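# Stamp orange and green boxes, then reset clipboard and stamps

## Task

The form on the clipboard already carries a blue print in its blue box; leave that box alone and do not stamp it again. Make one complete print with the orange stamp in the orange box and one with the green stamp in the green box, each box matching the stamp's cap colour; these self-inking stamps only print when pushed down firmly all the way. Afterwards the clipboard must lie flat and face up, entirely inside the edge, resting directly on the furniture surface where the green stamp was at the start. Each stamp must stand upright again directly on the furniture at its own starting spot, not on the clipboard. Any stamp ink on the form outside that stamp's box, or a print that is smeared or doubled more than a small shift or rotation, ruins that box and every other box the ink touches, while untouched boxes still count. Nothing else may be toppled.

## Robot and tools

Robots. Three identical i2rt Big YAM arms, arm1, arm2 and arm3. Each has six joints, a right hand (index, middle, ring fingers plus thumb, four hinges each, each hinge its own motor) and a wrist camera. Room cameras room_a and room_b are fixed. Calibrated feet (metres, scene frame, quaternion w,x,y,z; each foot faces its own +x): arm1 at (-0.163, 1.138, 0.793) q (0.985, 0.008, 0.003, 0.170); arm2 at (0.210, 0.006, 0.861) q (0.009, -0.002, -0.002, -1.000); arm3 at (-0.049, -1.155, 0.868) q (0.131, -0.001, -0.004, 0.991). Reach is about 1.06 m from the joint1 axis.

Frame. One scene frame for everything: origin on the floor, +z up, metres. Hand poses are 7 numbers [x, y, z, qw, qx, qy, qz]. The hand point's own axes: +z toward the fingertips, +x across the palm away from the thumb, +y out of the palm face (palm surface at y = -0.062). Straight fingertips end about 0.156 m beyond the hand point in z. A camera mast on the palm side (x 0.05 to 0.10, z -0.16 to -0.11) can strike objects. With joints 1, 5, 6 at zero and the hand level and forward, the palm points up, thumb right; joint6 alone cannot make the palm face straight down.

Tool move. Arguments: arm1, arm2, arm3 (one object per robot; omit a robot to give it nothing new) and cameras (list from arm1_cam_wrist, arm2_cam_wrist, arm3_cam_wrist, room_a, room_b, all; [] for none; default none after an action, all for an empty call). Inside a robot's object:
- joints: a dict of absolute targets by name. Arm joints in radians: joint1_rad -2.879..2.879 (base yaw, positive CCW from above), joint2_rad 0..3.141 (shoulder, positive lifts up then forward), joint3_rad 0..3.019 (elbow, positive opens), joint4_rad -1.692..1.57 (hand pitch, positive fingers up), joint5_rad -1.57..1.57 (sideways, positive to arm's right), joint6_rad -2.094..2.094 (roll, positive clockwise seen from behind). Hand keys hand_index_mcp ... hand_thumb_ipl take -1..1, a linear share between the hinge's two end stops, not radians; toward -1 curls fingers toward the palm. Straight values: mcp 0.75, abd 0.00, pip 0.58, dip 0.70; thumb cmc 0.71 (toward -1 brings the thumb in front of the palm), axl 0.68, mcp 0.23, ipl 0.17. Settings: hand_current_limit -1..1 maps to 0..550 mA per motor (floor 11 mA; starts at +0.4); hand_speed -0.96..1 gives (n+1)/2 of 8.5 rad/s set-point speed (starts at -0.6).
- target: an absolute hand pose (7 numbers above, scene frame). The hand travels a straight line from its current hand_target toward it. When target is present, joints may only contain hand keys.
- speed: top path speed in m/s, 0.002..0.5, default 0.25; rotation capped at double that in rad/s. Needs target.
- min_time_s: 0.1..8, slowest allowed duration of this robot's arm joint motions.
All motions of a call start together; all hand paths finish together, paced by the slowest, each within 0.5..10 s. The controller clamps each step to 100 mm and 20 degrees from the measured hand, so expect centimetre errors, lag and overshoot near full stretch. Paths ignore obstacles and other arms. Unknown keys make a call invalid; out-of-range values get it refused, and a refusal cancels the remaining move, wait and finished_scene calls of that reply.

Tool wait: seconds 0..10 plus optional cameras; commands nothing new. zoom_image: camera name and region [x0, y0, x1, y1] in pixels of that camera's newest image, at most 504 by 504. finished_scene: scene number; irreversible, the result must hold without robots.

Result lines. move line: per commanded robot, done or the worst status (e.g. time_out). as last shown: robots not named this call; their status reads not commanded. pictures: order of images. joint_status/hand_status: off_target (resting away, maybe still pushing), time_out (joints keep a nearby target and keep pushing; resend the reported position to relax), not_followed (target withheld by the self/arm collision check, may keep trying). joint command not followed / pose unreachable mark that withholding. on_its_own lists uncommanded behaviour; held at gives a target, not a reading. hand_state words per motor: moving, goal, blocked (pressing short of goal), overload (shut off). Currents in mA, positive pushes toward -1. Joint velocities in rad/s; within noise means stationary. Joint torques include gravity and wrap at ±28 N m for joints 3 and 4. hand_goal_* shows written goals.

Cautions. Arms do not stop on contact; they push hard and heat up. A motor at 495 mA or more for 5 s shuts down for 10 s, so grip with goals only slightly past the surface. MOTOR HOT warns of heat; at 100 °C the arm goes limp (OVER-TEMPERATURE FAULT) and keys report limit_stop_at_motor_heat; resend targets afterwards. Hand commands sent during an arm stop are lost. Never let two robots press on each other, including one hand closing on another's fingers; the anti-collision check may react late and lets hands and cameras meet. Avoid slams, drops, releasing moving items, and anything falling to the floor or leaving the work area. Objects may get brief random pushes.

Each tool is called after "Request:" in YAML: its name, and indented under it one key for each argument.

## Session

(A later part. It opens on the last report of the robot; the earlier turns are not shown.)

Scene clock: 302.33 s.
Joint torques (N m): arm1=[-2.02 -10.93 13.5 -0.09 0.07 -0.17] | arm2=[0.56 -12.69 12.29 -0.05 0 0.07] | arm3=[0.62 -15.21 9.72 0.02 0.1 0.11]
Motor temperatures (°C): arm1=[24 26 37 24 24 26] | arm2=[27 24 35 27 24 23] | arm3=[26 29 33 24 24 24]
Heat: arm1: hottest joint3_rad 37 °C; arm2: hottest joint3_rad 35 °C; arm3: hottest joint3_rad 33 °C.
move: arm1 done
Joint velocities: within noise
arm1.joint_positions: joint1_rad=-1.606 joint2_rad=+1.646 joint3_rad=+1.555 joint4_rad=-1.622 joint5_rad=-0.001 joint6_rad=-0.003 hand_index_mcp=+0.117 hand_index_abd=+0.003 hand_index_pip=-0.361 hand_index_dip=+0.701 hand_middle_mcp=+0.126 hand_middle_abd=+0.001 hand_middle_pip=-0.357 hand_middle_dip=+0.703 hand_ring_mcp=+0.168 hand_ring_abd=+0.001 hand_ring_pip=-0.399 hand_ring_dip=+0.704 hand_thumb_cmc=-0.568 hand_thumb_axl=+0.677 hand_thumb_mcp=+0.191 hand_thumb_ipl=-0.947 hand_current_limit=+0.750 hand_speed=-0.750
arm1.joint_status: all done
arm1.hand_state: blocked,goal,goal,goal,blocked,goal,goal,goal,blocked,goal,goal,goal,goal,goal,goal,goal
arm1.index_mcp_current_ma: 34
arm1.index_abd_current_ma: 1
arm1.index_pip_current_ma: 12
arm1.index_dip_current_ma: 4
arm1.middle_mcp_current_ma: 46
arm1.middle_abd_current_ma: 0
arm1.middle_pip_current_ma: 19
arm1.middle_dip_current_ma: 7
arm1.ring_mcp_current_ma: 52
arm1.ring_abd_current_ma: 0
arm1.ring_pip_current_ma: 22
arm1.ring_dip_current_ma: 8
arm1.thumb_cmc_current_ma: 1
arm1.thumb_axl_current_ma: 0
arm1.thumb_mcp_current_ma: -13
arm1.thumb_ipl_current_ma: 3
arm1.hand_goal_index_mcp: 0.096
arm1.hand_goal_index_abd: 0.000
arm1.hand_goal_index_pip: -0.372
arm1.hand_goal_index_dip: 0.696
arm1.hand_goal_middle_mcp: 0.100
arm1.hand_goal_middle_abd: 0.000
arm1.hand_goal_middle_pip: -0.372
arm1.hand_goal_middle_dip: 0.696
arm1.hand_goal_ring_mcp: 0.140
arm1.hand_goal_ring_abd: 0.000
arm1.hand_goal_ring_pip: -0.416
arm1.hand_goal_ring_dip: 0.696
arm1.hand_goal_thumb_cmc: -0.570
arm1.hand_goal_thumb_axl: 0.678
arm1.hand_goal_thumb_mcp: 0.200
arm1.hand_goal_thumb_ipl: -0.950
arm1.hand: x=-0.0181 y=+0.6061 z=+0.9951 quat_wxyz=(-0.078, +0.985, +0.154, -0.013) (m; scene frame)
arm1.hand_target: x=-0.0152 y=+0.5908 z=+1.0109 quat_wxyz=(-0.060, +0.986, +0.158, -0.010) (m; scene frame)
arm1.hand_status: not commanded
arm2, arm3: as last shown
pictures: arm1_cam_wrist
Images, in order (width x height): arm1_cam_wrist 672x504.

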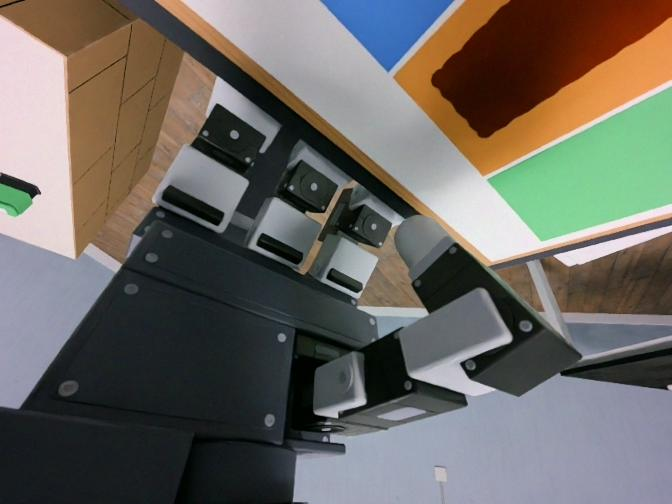

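Request:
move:
  arm1: {"joints": {"hand_index_mcp": 0.165, "hand_middle_mcp": 0.165, "hand_ring_mcp": 0.205}}

Request:
move:
  arm1: {"target": [-0.0085, 0.5700, 1.0109, -0.0603, 0.9856, 0.1578, -0.00965], "speed": 0.04}
  cameras: ["arm1_cam_wrist", "arm2_cam_wrist"]

Scene clock: 304.63 s.
Joint torques (N m): arm1=[-2.08 -10.87 13.15 -0.06 0.06 -0.16] | arm2=[0.62 -12.63 12.29 -0.06 0 0.07] | arm3=[0.62 -15.21 9.7 0.02 0.11 0.11]
Motor temperatures (°C): arm1=[24 26 37 24 24 26] | arm2=[27 24 35 27 24 23] | arm3=[26 29 33 24 24 24]
Heat: arm1: hottest joint3_rad 37 °C; arm2: hottest joint3_rad 35 °C; arm3: hottest joint3_rad 33 °C.
move: arm1 done
Joint velocities: within noise
arm1.joint_positions: joint1_rad=-1.606 joint2_rad=+1.646 joint3_rad=+1.559 joint4_rad=-1.622 joint5_rad=-0.001 joint6_rad=-0.003 hand_index_mcp=+0.169 hand_index_abd=+0.003 hand_index_pip=-0.364 hand_index_dip=+0.700 hand_middle_mcp=+0.169 hand_middle_abd=+0.001 hand_middle_pip=-0.364 hand_middle_dip=+0.700 hand_ring_mcp=+0.213 hand_ring_abd=+0.001 hand_ring_pip=-0.404 hand_ring_dip=+0.701 hand_thumb_cmc=-0.568 hand_thumb_axl=+0.677 hand_thumb_mcp=+0.191 hand_thumb_ipl=-0.947 hand_current_limit=+0.750 hand_speed=-0.750
arm1.joint_status: all done
arm1.hand_state: goal,goal,goal,goal,goal,goal,goal,goal,goal,goal,goal,goal,goal,goal,goal,goal
arm1.index_mcp_current_ma: 2
arm1.index_abd_current_ma: 1
arm1.index_pip_current_ma: 7
arm1.index_dip_current_ma: 3
arm1.middle_mcp_current_ma: 2
arm1.middle_abd_current_ma: 0
arm1.middle_pip_current_ma: 8
arm1.middle_dip_current_ma: 3
arm1.ring_mcp_current_ma: 7
arm1.ring_abd_current_ma: 0
arm1.ring_pip_current_ma: 14
arm1.ring_dip_current_ma: 4
arm1.thumb_cmc_current_ma: 1
arm1.thumb_axl_current_ma: 0
arm1.thumb_mcp_current_ma: -12
arm1.thumb_ipl_current_ma: 3
arm1.hand_goal_index_mcp: 0.166
arm1.hand_goal_index_abd: 0.000
arm1.hand_goal_index_pip: -0.372
arm1.hand_goal_index_dip: 0.696
arm1.hand_goal_middle_mcp: 0.166
arm1.hand_goal_middle_abd: 0.000
arm1.hand_goal_middle_pip: -0.372
arm1.hand_goal_middle_dip: 0.696
arm1.hand_goal_ring_mcp: 0.206
arm1.hand_goal_ring_abd: 0.000
arm1.hand_goal_ring_pip: -0.416
arm1.hand_goal_ring_dip: 0.696
arm1.hand_goal_thumb_cmc: -0.570
arm1.hand_goal_thumb_axl: 0.678
arm1.hand_goal_thumb_mcp: 0.200
arm1.hand_goal_thumb_ipl: -0.950
arm1.hand: x=-0.0177 y=+0.6049 z=+0.9969 quat_wxyz=(-0.076, +0.985, +0.154, -0.013) (m; scene frame)
arm1.hand_target: x=-0.0152 y=+0.5908 z=+1.0109 quat_wxyz=(-0.060, +0.986, +0.158, -0.010) (m; scene frame)
arm1.hand_status: not commanded
arm2, arm3: as last shown
arm2.joint_positions: joint1_rad=-1.225 joint2_rad=+1.628 joint3_rad=+1.375 joint4_rad=-1.519 joint5_rad=-0.002 joint6_rad=+0.052 hand_index_mcp=+0.155 hand_index_abd=-0.001 hand_index_pip=-0.353 hand_index_dip=+0.704 hand_middle_mcp=+0.146 hand_middle_abd=+0.001 hand_middle_pip=-0.361 hand_middle_dip=+0.701 hand_ring_mcp=+0.162 hand_ring_abd=+0.001 hand_ring_pip=-0.408 hand_ring_dip=+0.701 hand_thumb_cmc=-0.569 hand_thumb_axl=+0.679 hand_thumb_mcp=-0.029 hand_thumb_ipl=-0.643 hand_current_limit=+0.750 hand_speed=-0.750
arm2.index_mcp_current_ma: 127
arm2.index_pip_current_ma: 73
arm2.index_dip_current_ma: 31
arm2.ring_mcp_current_ma: 67
arm2.ring_pip_current_ma: 30
arm2.ring_dip_current_ma: 16
arm2.thumb_mcp_current_ma: 5
pictures: none

Scene clock: 305.67 s.
Joint torques (N m): arm1=[-1.61 -11.81 8.9 0.03 0.06 -0.06] | arm2=[0.56 -12.63 12.23 -0.05 0.01 0.08] | arm3=[0.62 -15.21 9.72 0.01 0.11 0.11]
Motor temperatures (°C): arm1=[24 26 37 24 24 26] | arm2=[27 24 35 27 24 23] | arm3=[26 29 33 24 24 24]
Heat: arm1: hottest joint3_rad 37 °C; arm2: hottest joint3_rad 35 °C; arm3: hottest joint3_rad 33 °C.
move: arm1 not_followed
Joint velocities: within noise
arm1.joint_positions: joint1_rad=-1.606 joint2_rad=+1.647 joint3_rad=+1.565 joint4_rad=-1.622 joint5_rad=-0.001 joint6_rad=-0.003 hand_index_mcp=+0.170 hand_index_abd=+0.003 hand_index_pip=-0.365 hand_index_dip=+0.700 hand_middle_mcp=+0.172 hand_middle_abd=+0.001 hand_middle_pip=-0.364 hand_middle_dip=+0.700 hand_ring_mcp=+0.217 hand_ring_abd=+0.001 hand_ring_pip=-0.404 hand_ring_dip=+0.701 hand_thumb_cmc=-0.568 hand_thumb_axl=+0.677 hand_thumb_mcp=+0.192 hand_thumb_ipl=-0.947 hand_current_limit=+0.750 hand_speed=-0.750
arm1.joint_status: not commanded
arm1.hand_state: goal,goal,goal,goal,goal,goal,goal,goal,goal,goal,goal,goal,goal,goal,goal,goal
arm1.index_mcp_current_ma: 3
arm1.index_abd_current_ma: 1
arm1.index_pip_current_ma: 7
arm1.index_dip_current_ma: 3
arm1.middle_mcp_current_ma: 5
arm1.middle_abd_current_ma: 0
arm1.middle_pip_current_ma: 8
arm1.middle_dip_current_ma: 3
arm1.ring_mcp_current_ma: 12
arm1.ring_abd_current_ma: 0
arm1.ring_pip_current_ma: 14
arm1.ring_dip_current_ma: 3
arm1.thumb_cmc_current_ma: 1
arm1.thumb_axl_current_ma: 0
arm1.thumb_mcp_current_ma: -12
arm1.thumb_ipl_current_ma: 3
arm1.hand_goal_index_mcp: 0.166
arm1.hand_goal_index_abd: 0.000
arm1.hand_goal_index_pip: -0.372
arm1.hand_goal_index_dip: 0.696
arm1.hand_goal_middle_mcp: 0.166
arm1.hand_goal_middle_abd: 0.000
arm1.hand_goal_middle_pip: -0.372
arm1.hand_goal_middle_dip: 0.696
arm1.hand_goal_ring_mcp: 0.206
arm1.hand_goal_ring_abd: 0.000
arm1.hand_goal_ring_pip: -0.416
arm1.hand_goal_ring_dip: 0.696
arm1.hand_goal_thumb_cmc: -0.570
arm1.hand_goal_thumb_axl: 0.678
arm1.hand_goal_thumb_mcp: 0.200
arm1.hand_goal_thumb_ipl: -0.950
arm1.hand: x=-0.0172 y=+0.6032 z=+0.9989 quat_wxyz=(-0.074, +0.985, +0.154, -0.012) (m; scene frame)
arm1.hand_target: x=-0.0172 y=+0.6032 z=+0.9989 quat_wxyz=(-0.074, +0.985, +0.154, -0.012) (m; scene frame)
arm1.hand_status: not_followed (0.036 m and 1.6 deg from the pose sent, 0.039 m and 1.9 deg at the start)
arm2.joint_positions: joint1_rad=-1.225 joint2_rad=+1.628 joint3_rad=+1.376 joint4_rad=-1.519 joint5_rad=-0.002 joint6_rad=+0.052 hand_index_mcp=+0.155 hand_index_abd=-0.001 hand_index_pip=-0.353 hand_index_dip=+0.704 hand_middle_mcp=+0.146 hand_middle_abd=+0.001 hand_middle_pip=-0.361 hand_middle_dip=+0.701 hand_ring_mcp=+0.162 hand_ring_abd=+0.001 hand_ring_pip=-0.408 hand_ring_dip=+0.701 hand_thumb_cmc=-0.569 hand_thumb_axl=+0.679 hand_thumb_mcp=-0.030 hand_thumb_ipl=-0.643 hand_current_limit=+0.750 hand_speed=-0.750
arm2.joint_status: not commanded
arm2.hand_state: blocked,goal,goal,goal,blocked,goal,goal,goal,goal,goal,goal,goal,goal,goal,goal,goal
arm2.index_mcp_current_ma: 127
arm2.index_abd_current_ma: -2
arm2.index_pip_current_ma: 73
arm2.index_dip_current_ma: 31
arm2.middle_mcp_current_ma: 85
arm2.middle_abd_current_ma: 2
arm2.middle_pip_current_ma: 42
arm2.middle_dip_current_ma: 18
arm2.ring_mcp_current_ma: 67
arm2.ring_abd_current_ma: 2
arm2.ring_pip_current_ma: 30
arm2.ring_dip_current_ma: 16
arm2.thumb_cmc_current_ma: 4
arm2.thumb_axl_current_ma: 4
arm2.thumb_mcp_current_ma: 0
arm2.thumb_ipl_current_ma: -4
arm2.hand_goal_index_mcp: 0.126
arm2.hand_goal_index_abd: 0.000
arm2.hand_goal_index_pip: -0.372
arm2.hand_goal_index_dip: 0.696
arm2.hand_goal_middle_mcp: 0.126
arm2.hand_goal_middle_abd: 0.000
arm2.hand_goal_middle_pip: -0.372
arm2.hand_goal_middle_dip: 0.696
arm2.hand_goal_ring_mcp: 0.146
arm2.hand_goal_ring_abd: 0.000
arm2.hand_goal_ring_pip: -0.416
arm2.hand_goal_ring_dip: 0.696
arm2.hand_goal_thumb_cmc: -0.570
arm2.hand_goal_thumb_axl: 0.678
arm2.hand_goal_thumb_mcp: -0.030
arm2.hand_goal_thumb_ipl: -0.642
arm2.hand: x=+0.0532 y=+0.4961 z=+1.0093 quat_wxyz=(-0.018, +0.155, -0.983, +0.100) (m; scene frame)
arm2.hand_target: x=+0.0428 y=+0.5146 z=+1.0354 quat_wxyz=(-0.011, +0.158, -0.985, +0.068) (m; scene frame)
arm2.hand_status: not commanded
arm3: as last shown
pictures: arm1_cam_wrist, arm2_cam_wrist
led back after a hold (arm1 arm): the arm was led back toward your command in small steps, so it may still be short of it.
pose unreachable (arm1 arm): on one or more control steps of this call this arm could not follow its commanded pose, so it was not sent that pose on those steps. On the call's last step it was still not sent that pose. It may still have moved: this result reports where it is.
cause: moving toward the commanded pose would bring a part of the arm too close to another arm (the arm2 arm, at the place that arm is still heading or pushing toward).
Images, in order (width x height): arm1_cam_wrist 672x504, arm2_cam_wrist 672x504.

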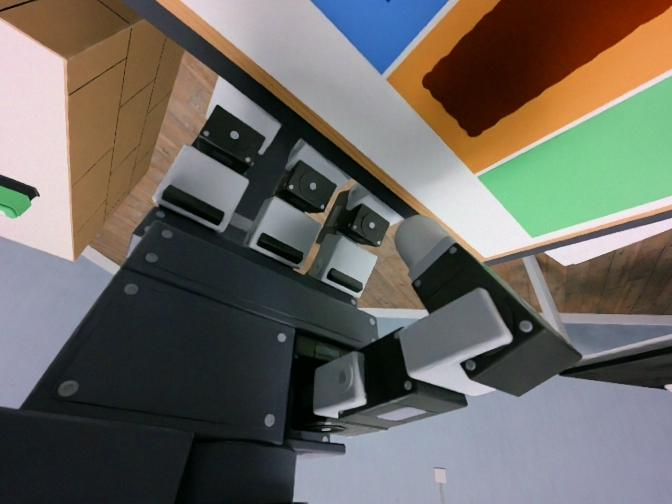

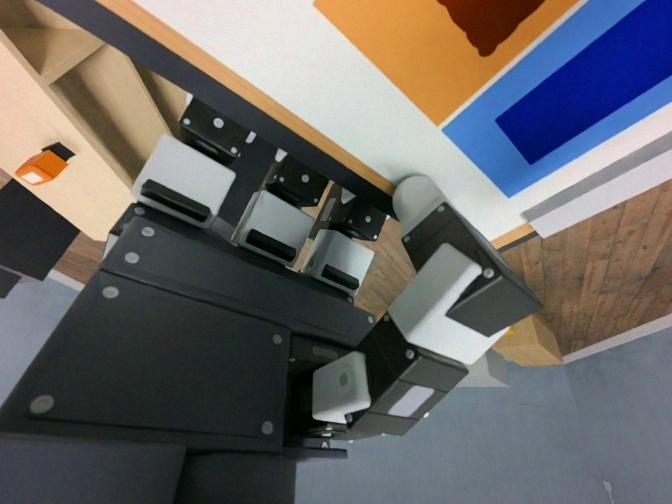

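Request:
move:
  arm2: {"joints": {"joint1_rad": -1.225, "joint2_rad": 1.628, "joint3_rad": 1.376, "joint4_rad": -1.519, "joint5_rad": -0.002, "joint6_rad": 0.052}, "min_time_s": 1.5}

Request:
move:
  arm1: {"target": [-0.0110, 0.5800, 1.0000, -0.0603, 0.9856, 0.1578, -0.00965], "speed": 0.04}
  cameras: ["arm1_cam_wrist", "arm2_cam_wrist"]

Scene clock: 311.20 s.
Joint torques (N m): arm1=[-1.67 -11.75 8.91 0.05 0.06 -0.06] | arm2=[0.03 -12.45 7.47 -0.13 0.02 0.06] | arm3=[0.67 -15.27 9.7 0.01 0.11 0.11]
Motor temperatures (°C): arm1=[24 27 37 24 24 26] | arm2=[26 24 36 27 24 23] | arm3=[26 29 33 24 24 24]
Heat: arm1: hottest joint3_rad 37 °C; arm2: hottest joint3_rad 36 °C; arm3: hottest joint3_rad 33 °C.
move: arm2 done
Joint velocities: within noise
arm1: as last shown
arm2.joint_positions: joint1_rad=-1.225 joint2_rad=+1.628 joint3_rad=+1.376 joint4_rad=-1.519 joint5_rad=-0.002 joint6_rad=+0.052 hand_index_mcp=+0.155 hand_index_abd=-0.001 hand_index_pip=-0.353 hand_index_dip=+0.704 hand_middle_mcp=+0.146 hand_middle_abd=+0.001 hand_middle_pip=-0.361 hand_middle_dip=+0.701 hand_ring_mcp=+0.162 hand_ring_abd=+0.001 hand_ring_pip=-0.408 hand_ring_dip=+0.701 hand_thumb_cmc=-0.569 hand_thumb_axl=+0.679 hand_thumb_mcp=-0.030 hand_thumb_ipl=-0.643 hand_current_limit=+0.750 hand_speed=-0.750
arm2.joint_status: all done
arm2.hand_state: blocked,goal,goal,goal,blocked,goal,goal,goal,goal,goal,goal,goal,goal,goal,goal,goal
arm2.index_mcp_current_ma: 127
arm2.index_abd_current_ma: -2
arm2.index_pip_current_ma: 73
arm2.index_dip_current_ma: 31
arm2.middle_mcp_current_ma: 85
arm2.middle_abd_current_ma: 2
arm2.middle_pip_current_ma: 42
arm2.middle_dip_current_ma: 18
arm2.ring_mcp_current_ma: 67
arm2.ring_abd_current_ma: 2
arm2.ring_pip_current_ma: 30
arm2.ring_dip_current_ma: 16
arm2.thumb_cmc_current_ma: 4
arm2.thumb_axl_current_ma: 4
arm2.thumb_mcp_current_ma: 0
arm2.thumb_ipl_current_ma: -4
arm2.hand_goal_index_mcp: 0.126
arm2.hand_goal_index_abd: 0.000
arm2.hand_goal_index_pip: -0.372
arm2.hand_goal_index_dip: 0.696
arm2.hand_goal_middle_mcp: 0.126
arm2.hand_goal_middle_abd: 0.000
arm2.hand_goal_middle_pip: -0.372
arm2.hand_goal_middle_dip: 0.696
arm2.hand_goal_ring_mcp: 0.146
arm2.hand_goal_ring_abd: 0.000
arm2.hand_goal_ring_pip: -0.416
arm2.hand_goal_ring_dip: 0.696
arm2.hand_goal_thumb_cmc: -0.570
arm2.hand_goal_thumb_axl: 0.678
arm2.hand_goal_thumb_mcp: -0.030
arm2.hand_goal_thumb_ipl: -0.642
arm2.hand: x=+0.0532 y=+0.4961 z=+1.0093 quat_wxyz=(-0.018, +0.155, -0.983, +0.100) (m; scene frame)
arm2.hand_target: x=+0.0533 y=+0.4962 z=+1.0092 quat_wxyz=(-0.017, +0.155, -0.983, +0.100) (m; scene frame)
arm2.hand_status: not commanded
arm3.joint_positions: joint1_rad=-0.904 joint2_rad=+1.502 joint3_rad=+1.208 joint4_rad=-1.158 joint5_rad=-0.005 joint6_rad=+0.545 hand_index_mcp=+0.752 hand_index_abd=-0.003 hand_index_pip=+0.574 hand_index_dip=+0.693 hand_middle_mcp=+0.753 hand_middle_abd=-0.003 hand_middle_pip=+0.578 hand_middle_dip=+0.698 hand_ring_mcp=+0.753 hand_ring_abd=-0.002 hand_ring_pip=+0.578 hand_ring_dip=+0.698 hand_thumb_cmc=-0.569 hand_thumb_axl=+0.679 hand_thumb_mcp=+0.166 hand_thumb_ipl=+0.166 hand_current_limit=+0.750 hand_speed=-0.900
arm3.joint_status: not commanded
arm3.hand_state: goal,goal,goal,goal,goal,goal,goal,goal,goal,goal,goal,goal,goal,goal,goal,goal
arm3.index_mcp_current_ma: -4
arm3.index_abd_current_ma: -4
arm3.index_pip_current_ma: -4
arm3.index_dip_current_ma: -5
arm3.middle_mcp_current_ma: -2
arm3.middle_abd_current_ma: -4
arm3.middle_pip_current_ma: 3
arm3.middle_dip_current_ma: 3
arm3.ring_mcp_current_ma: -1
arm3.ring_abd_current_ma: -2
arm3.ring_pip_current_ma: 3
arm3.ring_dip_current_ma: 4
arm3.thumb_cmc_current_ma: 2
arm3.thumb_axl_current_ma: 3
arm3.thumb_mcp_current_ma: -10
arm3.thumb_ipl_current_ma: -5
arm3.hand_goal_index_mcp: 0.754
arm3.hand_goal_index_abd: 0.000
arm3.hand_goal_index_pip: 0.576
arm3.hand_goal_index_dip: 0.696
arm3.hand_goal_middle_mcp: 0.754
arm3.hand_goal_middle_abd: 0.000
arm3.hand_goal_middle_pip: 0.576
arm3.hand_goal_middle_dip: 0.696
arm3.hand_goal_ring_mcp: 0.754
arm3.hand_goal_ring_abd: 0.000
arm3.hand_goal_ring_pip: 0.576
arm3.hand_goal_ring_dip: 0.696
arm3.hand_goal_thumb_cmc: -0.570
arm3.hand_goal_thumb_axl: 0.678
arm3.hand_goal_thumb_mcp: 0.170
arm3.hand_goal_thumb_ipl: 0.168
arm3.hand: x=-0.1949 y=-0.6542 z=+1.0342 quat_wxyz=(-0.027, +0.070, +0.996, +0.055) (m; scene frame)
arm3.hand_target: x=-0.1936 y=-0.6602 z=+1.0308 quat_wxyz=(-0.023, +0.073, +0.996, +0.048) (m; scene frame)
arm3.hand_status: not commanded
pictures: none

Scene clock: 312.40 s.
Joint torques (N m): arm1=[-1.85 -10.17 13.03 0.42 0.05 -0.15] | arm2=[0.09 -12.4 7.49 -0.12 0.01 0.06] | arm3=[0.62 -15.27 9.7 -0.01 0.11 0.11]
Motor temperatures (°C): arm1=[24 27 37 24 24 26] | arm2=[26 24 36 27 24 23] | arm3=[26 29 33 24 24 24]
Heat: arm1: hottest joint3_rad 37 °C; arm2: hottest joint3_rad 36 °C; arm3: hottest joint3_rad 33 °C.
move: arm1 off_target
Joint velocities: within noise
arm1.joint_positions: joint1_rad=-1.606 joint2_rad=+1.665 joint3_rad=+1.572 joint4_rad=-1.614 joint5_rad=-0.001 joint6_rad=-0.003 hand_index_mcp=+0.170 hand_index_abd=+0.003 hand_index_pip=-0.365 hand_index_dip=+0.700 hand_middle_mcp=+0.172 hand_middle_abd=+0.001 hand_middle_pip=-0.364 hand_middle_dip=+0.700 hand_ring_mcp=+0.217 hand_ring_abd=+0.001 hand_ring_pip=-0.408 hand_ring_dip=+0.700 hand_thumb_cmc=-0.568 hand_thumb_axl=+0.677 hand_thumb_mcp=+0.192 hand_thumb_ipl=-0.947 hand_current_limit=+0.750 hand_speed=-0.750
arm1.joint_status: not commanded
arm1.hand_state: goal,goal,goal,goal,goal,goal,goal,goal,goal,goal,goal,goal,goal,goal,goal,goal
arm1.index_mcp_current_ma: 3
arm1.index_abd_current_ma: 1
arm1.index_pip_current_ma: 7
arm1.index_dip_current_ma: 3
arm1.middle_mcp_current_ma: 5
arm1.middle_abd_current_ma: 0
arm1.middle_pip_current_ma: 8
arm1.middle_dip_current_ma: 3
arm1.ring_mcp_current_ma: 12
arm1.ring_abd_current_ma: 0
arm1.ring_pip_current_ma: 8
arm1.ring_dip_current_ma: 3
arm1.thumb_cmc_current_ma: 1
arm1.thumb_axl_current_ma: 0
arm1.thumb_mcp_current_ma: -12
arm1.thumb_ipl_current_ma: 3
arm1.hand_goal_index_mcp: 0.166
arm1.hand_goal_index_abd: 0.000
arm1.hand_goal_index_pip: -0.372
arm1.hand_goal_index_dip: 0.696
arm1.hand_goal_middle_mcp: 0.166
arm1.hand_goal_middle_abd: 0.000
arm1.hand_goal_middle_pip: -0.372
arm1.hand_goal_middle_dip: 0.696
arm1.hand_goal_ring_mcp: 0.206
arm1.hand_goal_ring_abd: 0.000
arm1.hand_goal_ring_pip: -0.416
arm1.hand_goal_ring_dip: 0.696
arm1.hand_goal_thumb_cmc: -0.570
arm1.hand_goal_thumb_axl: 0.678
arm1.hand_goal_thumb_mcp: 0.200
arm1.hand_goal_thumb_ipl: -0.950
arm1.hand: x=-0.0155 y=+0.5980 z=+0.9927 quat_wxyz=(-0.075, +0.985, +0.154, -0.012) (m; scene frame)
arm1.hand_target: x=-0.0112 y=+0.5808 z=+1.0001 quat_wxyz=(-0.060, +0.986, +0.158, -0.010) (m; scene frame)
arm1.hand_status: off_target (0.020 m and 1.8 deg from the pose sent, 0.024 m and 1.6 deg at the start)
arm2.joint_positions: joint1_rad=-1.225 joint2_rad=+1.628 joint3_rad=+1.376 joint4_rad=-1.519 joint5_rad=-0.002 joint6_rad=+0.052 hand_index_mcp=+0.160 hand_index_abd=-0.001 hand_index_pip=-0.350 hand_index_dip=+0.706 hand_middle_mcp=+0.147 hand_middle_abd=+0.001 hand_middle_pip=-0.359 hand_middle_dip=+0.701 hand_ring_mcp=+0.160 hand_ring_abd=+0.001 hand_ring_pip=-0.409 hand_ring_dip=+0.700 hand_thumb_cmc=-0.569 hand_thumb_axl=+0.679 hand_thumb_mcp=-0.029 hand_thumb_ipl=-0.643 hand_current_limit=+0.750 hand_speed=-0.750
arm2.joint_status: not commanded
arm2.hand_state: blocked,goal,blocked,goal,blocked,goal,goal,goal,goal,goal,goal,goal,goal,goal,goal,goal
arm2.index_mcp_current_ma: 150
arm2.index_abd_current_ma: -2
arm2.index_pip_current_ma: 89
arm2.index_dip_current_ma: 37
arm2.middle_mcp_current_ma: 90
arm2.middle_abd_current_ma: 2
arm2.middle_pip_current_ma: 51
arm2.middle_dip_current_ma: 18
arm2.ring_mcp_current_ma: 59
arm2.ring_abd_current_ma: 2
arm2.ring_pip_current_ma: 26
arm2.ring_dip_current_ma: 14
arm2.thumb_cmc_current_ma: 4
arm2.thumb_axl_current_ma: 4
arm2.thumb_mcp_current_ma: 5
arm2.thumb_ipl_current_ma: -4
arm2.hand_goal_index_mcp: 0.126
arm2.hand_goal_index_abd: 0.000
arm2.hand_goal_index_pip: -0.372
arm2.hand_goal_index_dip: 0.696
arm2.hand_goal_middle_mcp: 0.126
arm2.hand_goal_middle_abd: 0.000
arm2.hand_goal_middle_pip: -0.372
arm2.hand_goal_middle_dip: 0.696
arm2.hand_goal_ring_mcp: 0.146
arm2.hand_goal_ring_abd: 0.000
arm2.hand_goal_ring_pip: -0.416
arm2.hand_goal_ring_dip: 0.696
arm2.hand_goal_thumb_cmc: -0.570
arm2.hand_goal_thumb_axl: 0.678
arm2.hand_goal_thumb_mcp: -0.030
arm2.hand_goal_thumb_ipl: -0.642
arm2.hand: x=+0.0532 y=+0.4961 z=+1.0093 quat_wxyz=(-0.018, +0.155, -0.983, +0.100) (m; scene frame)
arm2.hand_target: x=+0.0533 y=+0.4962 z=+1.0092 quat_wxyz=(-0.017, +0.155, -0.983, +0.100) (m; scene frame)
arm2.hand_status: not commanded
arm3: as last shown
pictures: arm1_cam_wrist, arm2_cam_wrist
led back after a hold (arm1 arm): the arm was led back toward your command in small steps, so it may still be short of it.
pose unreachable (arm1 arm): on one or more control steps of this call this arm could not follow its commanded pose, so it was not sent that pose on those steps. It may still have moved: this result reports where it is.
cause: moving toward the commanded pose would bring a part of the arm too close to another arm (the arm2 arm, at the place that arm is still heading or pushing toward).
Images, in order (width x height): arm1_cam_wrist 672x504, arm2_cam_wrist 672x504.

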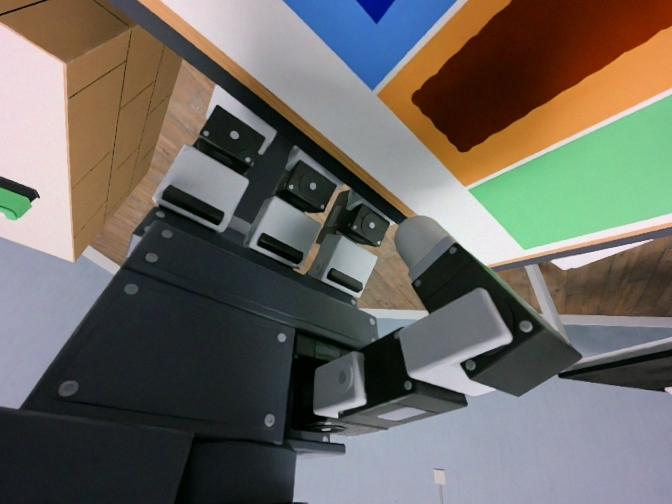

